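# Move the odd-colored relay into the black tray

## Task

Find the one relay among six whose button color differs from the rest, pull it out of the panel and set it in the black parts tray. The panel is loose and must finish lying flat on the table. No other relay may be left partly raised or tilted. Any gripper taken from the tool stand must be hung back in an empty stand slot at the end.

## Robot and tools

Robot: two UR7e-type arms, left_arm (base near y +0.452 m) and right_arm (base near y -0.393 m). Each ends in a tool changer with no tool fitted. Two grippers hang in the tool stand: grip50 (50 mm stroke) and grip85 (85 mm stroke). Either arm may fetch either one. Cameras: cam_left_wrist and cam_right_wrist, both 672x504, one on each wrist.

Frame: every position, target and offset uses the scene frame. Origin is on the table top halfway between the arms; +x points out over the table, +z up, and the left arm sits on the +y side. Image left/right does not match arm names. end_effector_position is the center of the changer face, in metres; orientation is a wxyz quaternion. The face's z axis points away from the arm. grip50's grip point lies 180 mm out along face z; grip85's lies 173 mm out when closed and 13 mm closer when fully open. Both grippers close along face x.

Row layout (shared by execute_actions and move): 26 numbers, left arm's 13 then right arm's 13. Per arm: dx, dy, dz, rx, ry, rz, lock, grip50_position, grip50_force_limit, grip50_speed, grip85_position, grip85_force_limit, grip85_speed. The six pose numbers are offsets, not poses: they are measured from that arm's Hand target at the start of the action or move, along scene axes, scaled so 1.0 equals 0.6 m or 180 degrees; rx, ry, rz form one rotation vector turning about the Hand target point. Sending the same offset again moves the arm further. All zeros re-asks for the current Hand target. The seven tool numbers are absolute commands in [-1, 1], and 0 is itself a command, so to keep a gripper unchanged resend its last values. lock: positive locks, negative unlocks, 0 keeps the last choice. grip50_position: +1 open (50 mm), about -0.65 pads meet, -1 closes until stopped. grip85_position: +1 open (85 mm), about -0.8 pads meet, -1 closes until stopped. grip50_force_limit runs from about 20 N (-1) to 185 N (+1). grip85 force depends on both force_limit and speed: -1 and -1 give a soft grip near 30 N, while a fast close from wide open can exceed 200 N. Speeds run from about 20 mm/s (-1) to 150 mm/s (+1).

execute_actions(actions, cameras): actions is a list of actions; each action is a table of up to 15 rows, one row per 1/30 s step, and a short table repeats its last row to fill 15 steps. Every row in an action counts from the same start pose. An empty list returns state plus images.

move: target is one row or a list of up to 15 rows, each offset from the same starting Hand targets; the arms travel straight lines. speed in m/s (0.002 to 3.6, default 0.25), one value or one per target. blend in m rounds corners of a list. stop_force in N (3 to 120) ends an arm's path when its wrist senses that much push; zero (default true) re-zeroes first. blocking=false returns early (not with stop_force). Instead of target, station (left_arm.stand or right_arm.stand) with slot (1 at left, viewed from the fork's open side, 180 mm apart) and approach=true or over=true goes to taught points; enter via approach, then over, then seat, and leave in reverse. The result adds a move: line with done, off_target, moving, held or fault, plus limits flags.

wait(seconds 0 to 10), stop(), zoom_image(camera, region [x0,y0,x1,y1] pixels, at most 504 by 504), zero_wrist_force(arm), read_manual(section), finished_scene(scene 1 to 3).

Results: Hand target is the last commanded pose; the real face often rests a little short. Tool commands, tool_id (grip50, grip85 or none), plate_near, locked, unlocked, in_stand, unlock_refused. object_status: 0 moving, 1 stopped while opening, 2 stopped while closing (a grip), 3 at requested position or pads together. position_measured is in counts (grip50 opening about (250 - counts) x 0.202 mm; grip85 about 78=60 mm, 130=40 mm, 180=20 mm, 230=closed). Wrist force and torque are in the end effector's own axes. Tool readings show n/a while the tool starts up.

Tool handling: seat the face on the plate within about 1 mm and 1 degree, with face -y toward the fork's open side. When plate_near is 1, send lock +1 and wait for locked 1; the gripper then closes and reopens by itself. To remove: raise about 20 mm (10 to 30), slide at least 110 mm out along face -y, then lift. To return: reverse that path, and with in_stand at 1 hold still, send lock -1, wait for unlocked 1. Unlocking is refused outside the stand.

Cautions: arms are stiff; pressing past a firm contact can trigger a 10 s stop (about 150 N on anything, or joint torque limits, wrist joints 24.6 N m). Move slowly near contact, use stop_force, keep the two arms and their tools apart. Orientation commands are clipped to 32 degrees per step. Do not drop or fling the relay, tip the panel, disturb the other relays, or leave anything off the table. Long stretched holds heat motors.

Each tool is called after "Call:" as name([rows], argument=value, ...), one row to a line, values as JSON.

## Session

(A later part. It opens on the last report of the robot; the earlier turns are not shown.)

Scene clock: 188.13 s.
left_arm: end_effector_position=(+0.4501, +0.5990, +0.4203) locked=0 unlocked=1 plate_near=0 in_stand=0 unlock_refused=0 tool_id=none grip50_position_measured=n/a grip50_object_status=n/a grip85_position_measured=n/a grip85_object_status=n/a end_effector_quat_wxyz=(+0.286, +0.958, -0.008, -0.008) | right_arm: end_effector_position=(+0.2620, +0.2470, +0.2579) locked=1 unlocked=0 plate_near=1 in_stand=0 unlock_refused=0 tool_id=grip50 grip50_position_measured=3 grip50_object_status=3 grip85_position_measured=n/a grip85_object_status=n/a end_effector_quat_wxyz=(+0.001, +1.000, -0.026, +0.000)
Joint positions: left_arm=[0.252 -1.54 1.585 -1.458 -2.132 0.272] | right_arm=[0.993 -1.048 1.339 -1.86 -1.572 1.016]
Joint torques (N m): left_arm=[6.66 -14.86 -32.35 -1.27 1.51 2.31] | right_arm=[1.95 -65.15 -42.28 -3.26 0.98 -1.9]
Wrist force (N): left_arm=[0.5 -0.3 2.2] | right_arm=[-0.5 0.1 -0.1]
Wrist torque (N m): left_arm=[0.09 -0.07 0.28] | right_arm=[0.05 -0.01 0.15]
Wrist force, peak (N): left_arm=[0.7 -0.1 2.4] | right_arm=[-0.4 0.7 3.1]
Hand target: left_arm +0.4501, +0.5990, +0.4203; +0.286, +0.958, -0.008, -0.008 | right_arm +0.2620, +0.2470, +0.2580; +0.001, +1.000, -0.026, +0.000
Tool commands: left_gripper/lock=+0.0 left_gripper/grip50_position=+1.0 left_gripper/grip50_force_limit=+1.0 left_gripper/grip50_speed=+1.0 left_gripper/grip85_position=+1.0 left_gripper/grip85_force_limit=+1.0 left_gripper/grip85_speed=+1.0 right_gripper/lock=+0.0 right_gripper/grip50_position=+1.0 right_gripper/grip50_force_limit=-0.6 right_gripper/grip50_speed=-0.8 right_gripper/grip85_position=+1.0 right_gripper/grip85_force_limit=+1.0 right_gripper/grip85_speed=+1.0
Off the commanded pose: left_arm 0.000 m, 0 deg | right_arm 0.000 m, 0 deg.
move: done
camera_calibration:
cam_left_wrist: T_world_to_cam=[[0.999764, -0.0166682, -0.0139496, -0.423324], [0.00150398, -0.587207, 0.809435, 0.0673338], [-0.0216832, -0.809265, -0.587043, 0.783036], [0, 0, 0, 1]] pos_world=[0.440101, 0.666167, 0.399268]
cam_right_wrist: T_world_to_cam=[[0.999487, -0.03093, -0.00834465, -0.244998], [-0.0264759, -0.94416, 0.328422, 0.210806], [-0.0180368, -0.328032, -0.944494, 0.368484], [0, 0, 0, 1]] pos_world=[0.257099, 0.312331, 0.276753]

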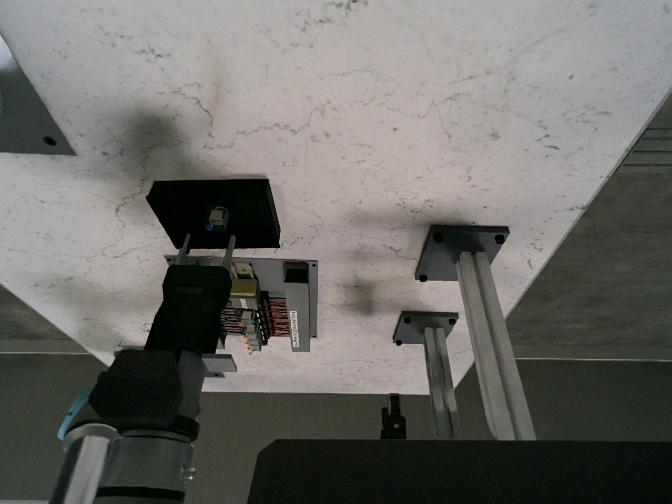

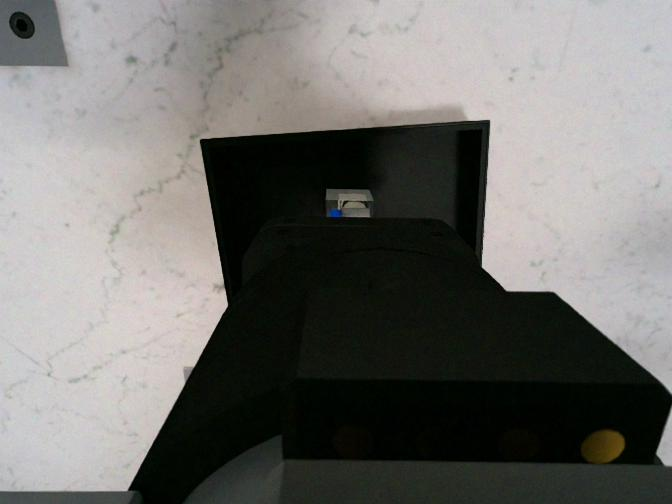

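Call:
move(target=[0,0,0,0,0,0,0,1,1,1,1,1,1, 0,0,0.2,0,0,0,1,1,-0.6,-0.8,1,1,1], speed=0.25, cameras=["cam_right_wrist"])

Call:
move(station="right_arm.stand", slot=1, approach=true, speed=0.25)

Call:
move(station="right_arm.stand", slot=1, over=true, speed=0.15)

Call:
move(station="right_arm.stand", slot=1, speed=0.02, stop_force=25, cameras=["cam_right_wrist"])

Scene clock: 198.50 s.
left_arm: end_effector_position=(+0.4501, +0.5990, +0.4203) locked=0 unlocked=1 plate_near=0 in_stand=0 unlock_refused=0 tool_id=none grip50_position_measured=n/a grip50_object_status=n/a grip85_position_measured=n/a grip85_object_status=n/a end_effector_quat_wxyz=(+0.286, +0.958, -0.008, -0.008) | right_arm: end_effector_position=(+0.2620, +0.2470, +0.3780) locked=1 unlocked=0 plate_near=1 in_stand=0 unlock_refused=0 tool_id=grip50 grip50_position_measured=3 grip50_object_status=3 grip85_position_measured=n/a grip85_object_status=n/a end_effector_quat_wxyz=(+0.001, +1.000, -0.026, +0.000)
Joint positions: left_arm=[0.252 -1.54 1.585 -1.458 -2.132 0.272] | right_arm=[0.993 -1.092 1.096 -1.573 -1.572 1.016]
Joint torques (N m): left_arm=[5.48 -16 -31.95 -1.38 1.3 2.17] | right_arm=[1.45 -45.18 -43.58 -3.17 -2.13 0.39]
Wrist force (N): left_arm=[0.6 -0.2 2.4] | right_arm=[-0.4 0.5 -0.5]
Wrist torque (N m): left_arm=[0.10 -0.07 0.29] | right_arm=[0.06 -0.03 0.16]
Wrist force, peak (N): left_arm=[0.8 -0.4 2.5] | right_arm=[-0.4 0.3 -5.3]
Hand target: left_arm +0.4501, +0.5990, +0.4203; +0.286, +0.958, -0.008, -0.008 | right_arm +0.2620, +0.2470, +0.3780; +0.001, +1.000, -0.026, +0.000
Tool commands: left_gripper/lock=+0.0 left_gripper/grip50_position=+1.0 left_gripper/grip50_force_limit=+1.0 left_gripper/grip50_speed=+1.0 left_gripper/grip85_position=+1.0 left_gripper/grip85_force_limit=+1.0 left_gripper/grip85_speed=+1.0 right_gripper/lock=+0.0 right_gripper/grip50_position=+1.0 right_gripper/grip50_force_limit=-0.6 right_gripper/grip50_speed=-0.8 right_gripper/grip85_position=+1.0 right_gripper/grip85_force_limit=+1.0 right_gripper/grip85_speed=+1.0
Off the commanded pose: left_arm 0.000 m, 0 deg | right_arm 0.000 m, 0 deg.
move: done
camera_calibration:
cam_right_wrist: T_world_to_cam=[[0.999489, -0.0308964, -0.00825055, -0.244044], [-0.026475, -0.944161, 0.328419, 0.171363], [-0.0179368, -0.328033, -0.944496, 0.481893], [0, 0, 0, 1]] pos_world=[0.257099, 0.312331, 0.396854]
Images, in order (width x height): cam_right_wrist 672x504.

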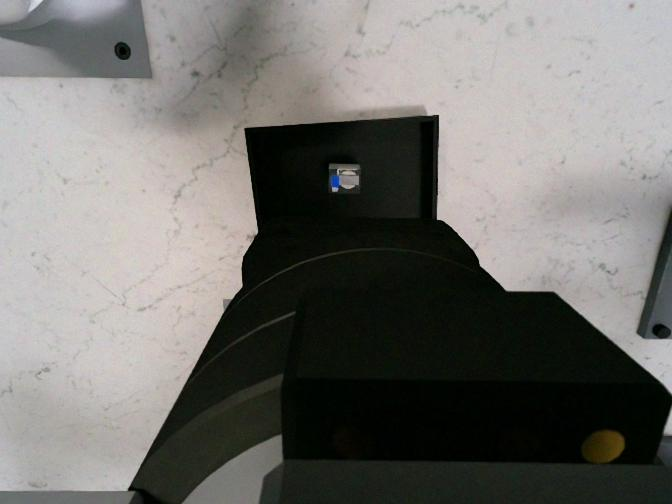

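Scene clock: 202.27 s.
left_arm: end_effector_position=(+0.4501, +0.5990, +0.4203) locked=0 unlocked=1 plate_near=0 in_stand=0 unlock_refused=0 tool_id=none grip50_position_measured=n/a grip50_object_status=n/a grip85_position_measured=n/a grip85_object_status=n/a end_effector_quat_wxyz=(+0.286, +0.958, -0.008, -0.008) | right_arm: end_effector_position=(+0.4009, +0.0874, +0.3822) locked=1 unlocked=0 plate_near=1 in_stand=0 unlock_refused=0 tool_id=grip50 grip50_position_measured=3 grip50_object_status=3 grip85_position_measured=n/a grip85_object_status=n/a end_effector_quat_wxyz=(+0.001, +0.721, +0.693, +0.001)
Joint positions: left_arm=[0.252 -1.54 1.585 -1.458 -2.132 0.272] | right_arm=[0.671 -1.249 1.309 -1.632 -1.572 -0.891]
Joint torques (N m): left_arm=[4.41 -14.99 -32.22 -1.43 0.92 2.4] | right_arm=[-10.22 -58.09 -23.98 -7.26 2.44 -2.13]
Wrist force (N): left_arm=[0.4 -0.3 2.2] | right_arm=[0.0 -0.6 -0.3]
Wrist torque (N m): left_arm=[0.10 -0.06 0.29] | right_arm=[0.04 -0.07 0.17]
Wrist force, peak (N): left_arm=[0.6 -0.4 2.6] | right_arm=[-1.9 -0.8 -0.7]
Hand target: left_arm +0.4501, +0.5990, +0.4203; +0.286, +0.958, -0.008, -0.008 | right_arm +0.4009, +0.0874, +0.3822; +0.001, +0.721, +0.693, +0.001
Tool commands: left_gripper/lock=+0.0 left_gripper/grip50_position=+1.0 left_gripper/grip50_force_limit=+1.0 left_gripper/grip50_speed=+1.0 left_gripper/grip85_position=+1.0 left_gripper/grip85_force_limit=+1.0 left_gripper/grip85_speed=+1.0 right_gripper/lock=+0.0 right_gripper/grip50_position=+1.0 right_gripper/grip50_force_limit=-0.6 right_gripper/grip50_speed=-0.8 right_gripper/grip85_position=+1.0 right_gripper/grip85_force_limit=+1.0 right_gripper/grip85_speed=+1.0
Off the commanded pose: right_arm 0.000 m, 0 deg.
move: done; to station right_arm.stand, slot 1, approach point

Scene clock: 203.77 s.
left_arm: end_effector_position=(+0.4501, +0.5990, +0.4203) locked=0 unlocked=1 plate_near=0 in_stand=0 unlock_refused=0 tool_id=none grip50_position_measured=n/a grip50_object_status=n/a grip85_position_measured=n/a grip85_object_status=n/a end_effector_quat_wxyz=(+0.286, +0.958, -0.008, -0.008) | right_arm: end_effector_position=(+0.5406, +0.0816, +0.3824) locked=1 unlocked=0 plate_near=1 in_stand=0 unlock_refused=0 tool_id=grip50 grip50_position_measured=3 grip50_object_status=3 grip85_position_measured=n/a grip85_object_status=n/a end_effector_quat_wxyz=(+0.001, +0.721, +0.693, +0.001)
Joint positions: left_arm=[0.252 -1.54 1.585 -1.458 -2.132 0.272] | right_arm=[0.55 -0.993 0.932 -1.511 -1.572 -1.012]
Joint torques (N m): left_arm=[4.41 -14.44 -32.42 -1.4 1.13 2.34] | right_arm=[-10.42 -49.49 -43.74 -3.07 -0.25 -2.21]
Wrist force (N): left_arm=[0.6 0.0 2.4] | right_arm=[-0.4 -0.2 -0.1]
Wrist torque (N m): left_arm=[0.11 -0.07 0.28] | right_arm=[0.05 -0.04 0.20]
Wrist force, peak (N): left_arm=[0.5 -0.1 2.6] | right_arm=[0.3 -3.8 -1.1]
Hand target: left_arm +0.4501, +0.5990, +0.4203; +0.286, +0.958, -0.008, -0.008 | right_arm +0.5407, +0.0816, +0.3824; +0.001, +0.721, +0.693, +0.001
Tool commands: left_gripper/lock=+0.0 left_gripper/grip50_position=+1.0 left_gripper/grip50_force_limit=+1.0 left_gripper/grip50_speed=+1.0 left_gripper/grip85_position=+1.0 left_gripper/grip85_force_limit=+1.0 left_gripper/grip85_speed=+1.0 right_gripper/lock=+0.0 right_gripper/grip50_position=+1.0 right_gripper/grip50_force_limit=-0.6 right_gripper/grip50_speed=-0.8 right_gripper/grip85_position=+1.0 right_gripper/grip85_force_limit=+1.0 right_gripper/grip85_speed=+1.0
Off the commanded pose: right_arm 0.000 m, 0 deg.
move: done; to station right_arm.stand, slot 1, over the seat

Scene clock: 205.80 s.
left_arm: end_effector_position=(+0.4501, +0.5990, +0.4203) locked=0 unlocked=1 plate_near=0 in_stand=0 unlock_refused=0 tool_id=none grip50_position_measured=n/a grip50_object_status=n/a grip85_position_measured=n/a grip85_object_status=n/a end_effector_quat_wxyz=(+0.286, +0.958, -0.008, -0.008) | right_arm: end_effector_position=(+0.5407, +0.0817, +0.3605) locked=1 unlocked=0 plate_near=1 in_stand=1 unlock_refused=0 tool_id=grip50 grip50_position_measured=3 grip50_object_status=3 grip85_position_measured=n/a grip85_object_status=n/a end_effector_quat_wxyz=(+0.001, +0.721, +0.693, +0.001)
Joint positions: left_arm=[0.252 -1.54 1.585 -1.458 -2.132 0.272] | right_arm=[0.55 -0.995 0.991 -1.569 -1.572 -1.012]
Joint torques (N m): left_arm=[5 -14.21 -31.32 -1.29 1.15 2.33] | right_arm=[-8.58 -47.26 -13.07 -4.4 -1.7 -1.86]
Wrist force (N): left_arm=[0.6 -0.3 2.4] | right_arm=[6.8 3.7 -24.8]
Wrist torque (N m): left_arm=[0.10 -0.08 0.29] | right_arm=[0.45 -1.49 0.08]
Wrist force, peak (N): left_arm=[0.9 -0.2 2.7] | right_arm=[6.5 4.1 -26.1]
Hand target: left_arm +0.4501, +0.5990, +0.4203; +0.286, +0.958, -0.008, -0.008 | right_arm +0.5407, +0.0817, +0.3605; +0.001, +0.721, +0.693, +0.001
Tool commands: left_gripper/lock=+0.0 left_gripper/grip50_position=+1.0 left_gripper/grip50_force_limit=+1.0 left_gripper/grip50_speed=+1.0 left_gripper/grip85_position=+1.0 left_gripper/grip85_force_limit=+1.0 left_gripper/grip85_speed=+1.0 right_gripper/lock=+0.0 right_gripper/grip50_position=+1.0 right_gripper/grip50_force_limit=-0.6 right_gripper/grip50_speed=-0.8 right_gripper/grip85_position=+1.0 right_gripper/grip85_force_limit=+1.0 right_gripper/grip85_speed=+1.0
Off the commanded pose: right_arm 0.000 m, 0 deg.
move: contact (right_arm); to station right_arm.stand, slot 1
camera_calibration:
cam_right_wrist: T_world_to_cam=[[0.0171682, 0.999819, -0.00817197, -0.0808978], [0.944395, -0.0135312, 0.328536, -0.57253], [0.328366, -0.0133579, -0.944456, 0.203204], [0, 0, 0, 1]] pos_world=[0.475358, 0.0758505, 0.379353]
Images, in order (width x height): cam_right_wrist 672x504.

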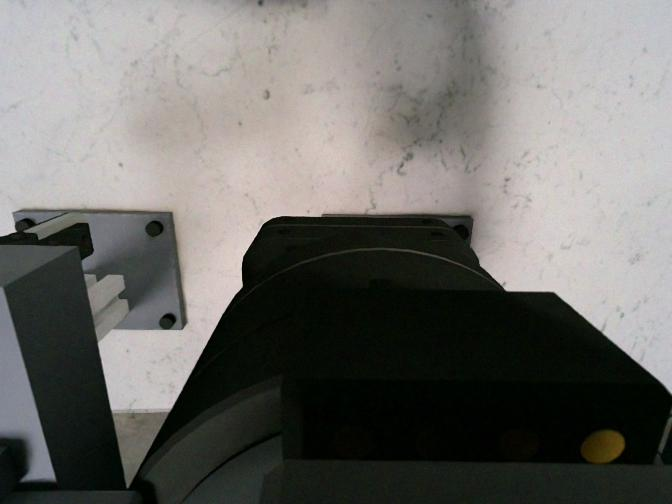

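Call:
move(target=[0,0,0,0,0,0,0,1,1,1,1,1,1, 0,0,0,0,0,0,-1,1,-0.6,-0.8,1,1,1])

Call:
wait(seconds=1)

Scene clock: 207.80 s.
left_arm: end_effector_position=(+0.4501, +0.5990, +0.4203) locked=0 unlocked=1 plate_near=0 in_stand=0 unlock_refused=0 tool_id=none grip50_position_measured=n/a grip50_object_status=n/a grip85_position_measured=n/a grip85_object_status=n/a end_effector_quat_wxyz=(+0.286, +0.958, -0.008, -0.008) | right_arm: end_effector_position=(+0.5407, +0.0817, +0.3605) locked=1 unlocked=0 plate_near=1 in_stand=1 unlock_refused=0 tool_id=grip50 grip50_position_measured=3 grip50_object_status=3 grip85_position_measured=n/a grip85_object_status=n/a end_effector_quat_wxyz=(+0.001, +0.721, +0.693, +0.001)
Joint positions: left_arm=[0.252 -1.54 1.585 -1.458 -2.132 0.272] | right_arm=[0.55 -0.995 0.991 -1.569 -1.572 -1.012]
Joint torques (N m): left_arm=[5.57 -14.39 -32.34 -1.4 1.12 2.18] | right_arm=[-9.8 -39.17 -16.79 -2.14 -1.76 -1.77]
Wrist force (N): left_arm=[0.5 -0.2 2.2] | right_arm=[6.8 3.7 -10.7]
Wrist torque (N m): left_arm=[0.10 -0.07 0.29] | right_arm=[0.45 -1.49 0.09]
Wrist force, peak (N): left_arm=[1.0 -0.3 2.5] | right_arm=[6.6 4.0 -26.3]
Hand target: left_arm +0.4501, +0.5990, +0.4203; +0.286, +0.958, -0.008, -0.008 | right_arm +0.5407, +0.0817, +0.3605; +0.001, +0.721, +0.693, +0.001
Tool commands: left_gripper/lock=+0.0 left_gripper/grip50_position=+1.0 left_gripper/grip50_force_limit=+1.0 left_gripper/grip50_speed=+1.0 left_gripper/grip85_position=+1.0 left_gripper/grip85_force_limit=+1.0 left_gripper/grip85_speed=+1.0 right_gripper/lock=+0.0 right_gripper/grip50_position=+1.0 right_gripper/grip50_force_limit=-0.6 right_gripper/grip50_speed=-0.8 right_gripper/grip85_position=+1.0 right_gripper/grip85_force_limit=+1.0 right_gripper/grip85_speed=+1.0
Off the commanded pose: left_arm 0.000 m, 0 deg | right_arm 0.000 m, 0 deg.
move: done

Scene clock: 208.80 s.
left_arm: end_effector_position=(+0.4501, +0.5990, +0.4203) locked=0 unlocked=1 plate_near=0 in_stand=0 unlock_refused=0 tool_id=none grip50_position_measured=n/a grip50_object_status=n/a grip85_position_measured=n/a grip85_object_status=n/a end_effector_quat_wxyz=(+0.286, +0.958, -0.008, -0.008) | right_arm: end_effector_position=(+0.5407, +0.0817, +0.3605) locked=0 unlocked=1 plate_near=1 in_stand=1 unlock_refused=0 tool_id=none grip50_position_measured=n/a grip50_object_status=n/a grip85_position_measured=n/a grip85_object_status=n/a end_effector_quat_wxyz=(+0.001, +0.721, +0.693, +0.001)
Joint positions: left_arm=[0.252 -1.54 1.585 -1.458 -2.132 0.272] | right_arm=[0.55 -0.995 0.991 -1.569 -1.572 -1.012]
Joint torques (N m): left_arm=[5.14 -15.52 -32.44 -1.57 1.47 2.21] | right_arm=[-9.12 -42.47 -20.13 -2.03 -1.84 -1.87]
Wrist force (N): left_arm=[0.6 -0.2 2.5] | right_arm=[0.1 -0.3 -9.8]
Wrist torque (N m): left_arm=[0.10 -0.07 0.28] | right_arm=[0.35 -0.19 0.21]
Wrist force, peak (N): left_arm=[0.6 -0.2 2.5] | right_arm=[6.0 2.9 -11.5]
Hand target: left_arm +0.4501, +0.5990, +0.4203; +0.286, +0.958, -0.008, -0.008 | right_arm +0.5407, +0.0817, +0.3605; +0.001, +0.721, +0.693, +0.001
Tool commands: left_gripper/lock=+0.0 left_gripper/grip50_position=+1.0 left_gripper/grip50_force_limit=+1.0 left_gripper/grip50_speed=+1.0 left_gripper/grip85_position=+1.0 left_gripper/grip85_force_limit=+1.0 left_gripper/grip85_speed=+1.0 right_gripper/lock=+0.0 right_gripper/grip50_position=+1.0 right_gripper/grip50_force_limit=-0.6 right_gripper/grip50_speed=-0.8 right_gripper/grip85_position=+1.0 right_gripper/grip85_force_limit=+1.0 right_gripper/grip85_speed=+1.0
Off the commanded pose: left_arm 0.000 m, 0 deg | right_arm 0.000 m, 0 deg.
wait: 1.00 s; at rest by 0.23 s

Call:
move([
  [0,0,0,0,0,0,0,1,1,1,1,1,1, 0,0,0.1,0,0,0,-1,1,-0.6,-0.8,1,1,1],
  [0,0,0,0,0,0,0,1,1,1,1,1,1, -0.4,-0.25,0.4,0,0,0.25,-1,1,-0.6,-0.8,1,1,1],
], speed=[0.1, 0.3], blend=[0.02, 0], cameras=["all"])

Scene clock: 212.70 s.
left_arm: end_effector_position=(+0.4501, +0.5990, +0.4203) locked=0 unlocked=1 plate_near=0 in_stand=0 unlock_refused=0 tool_id=none grip50_position_measured=n/a grip50_object_status=n/a grip85_position_measured=n/a grip85_object_status=n/a end_effector_quat_wxyz=(+0.286, +0.958, -0.008, -0.008) | right_arm: end_effector_position=(+0.3007, -0.0683, +0.6005) locked=0 unlocked=1 plate_near=0 in_stand=0 unlock_refused=0 tool_id=none grip50_position_measured=n/a grip50_object_status=n/a grip85_position_measured=n/a grip85_object_status=n/a end_effector_quat_wxyz=(+0.000, +0.401, +0.916, +0.001)
Joint positions: left_arm=[0.252 -1.54 1.585 -1.458 -2.132 0.272] | right_arm=[0.525 -1.604 1.147 -1.115 -1.57 -1.823]
Joint torques (N m): left_arm=[4.04 -15.51 -32.31 -1.51 0.91 2.09] | right_arm=[-10.12 -31.04 -34.99 -1.6 2.31 -2.2]
Wrist force (N): left_arm=[0.6 -0.2 2.1] | right_arm=[-0.2 -0.1 -0.2]
Wrist torque (N m): left_arm=[0.10 -0.07 0.29] | right_arm=[0.09 -0.03 0.15]
Wrist force, peak (N): left_arm=[0.6 -0.3 2.7] | right_arm=[-0.2 -0.3 -10.4]
Hand target: left_arm +0.4501, +0.5990, +0.4203; +0.286, +0.958, -0.008, -0.008 | right_arm +0.3007, -0.0683, +0.6005; +0.000, +0.401, +0.916, +0.001
Tool commands: left_gripper/lock=+0.0 left_gripper/grip50_position=+1.0 left_gripper/grip50_force_limit=+1.0 left_gripper/grip50_speed=+1.0 left_gripper/grip85_position=+1.0 left_gripper/grip85_force_limit=+1.0 left_gripper/grip85_speed=+1.0 right_gripper/lock=+0.0 right_gripper/grip50_position=+1.0 right_gripper/grip50_force_limit=-0.6 right_gripper/grip50_speed=-0.8 right_gripper/grip85_position=+1.0 right_gripper/grip85_force_limit=+1.0 right_gripper/grip85_speed=+1.0
Off the commanded pose: left_arm 0.000 m, 0 deg | right_arm 0.000 m, 0 deg.
move: done
camera_calibration:
cam_left_wrist: T_world_to_cam=[[0.999764, -0.0166682, -0.0139496, -0.423324], [0.00150398, -0.587207, 0.809435, 0.0673338], [-0.0216832, -0.809265, -0.587043, 0.783036], [0, 0, 0, 1]] pos_world=[0.440101, 0.666167, 0.399268]
cam_right_wrist: T_world_to_cam=[[-0.694816, 0.719142, -0.00811993, 0.269955], [0.677403, 0.658197, 0.328484, -0.300555], [0.241571, 0.222735, -0.944475, 0.548912], [0, 0, 0, 1]] pos_world=[0.258565, -0.118574, 0.619353]

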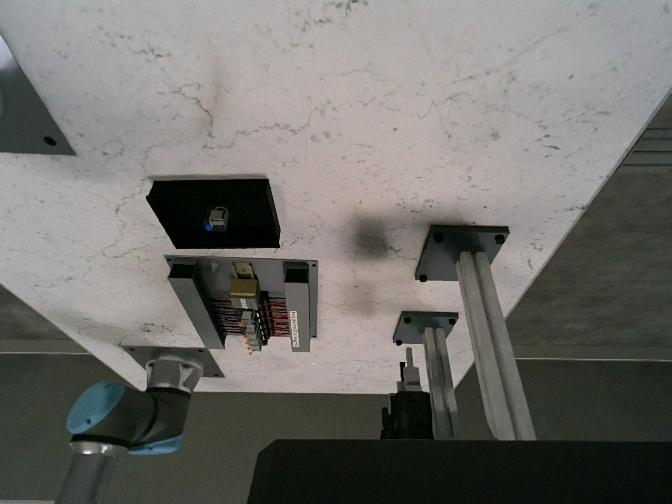

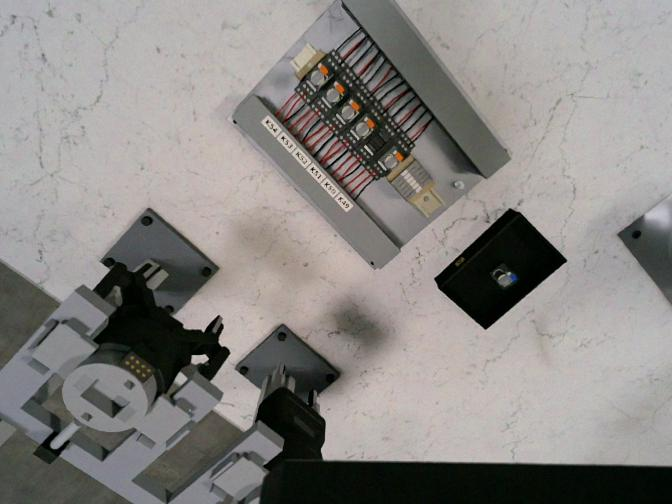

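Call:
finished_scene(scene=1)

The scene is finished: the task was done.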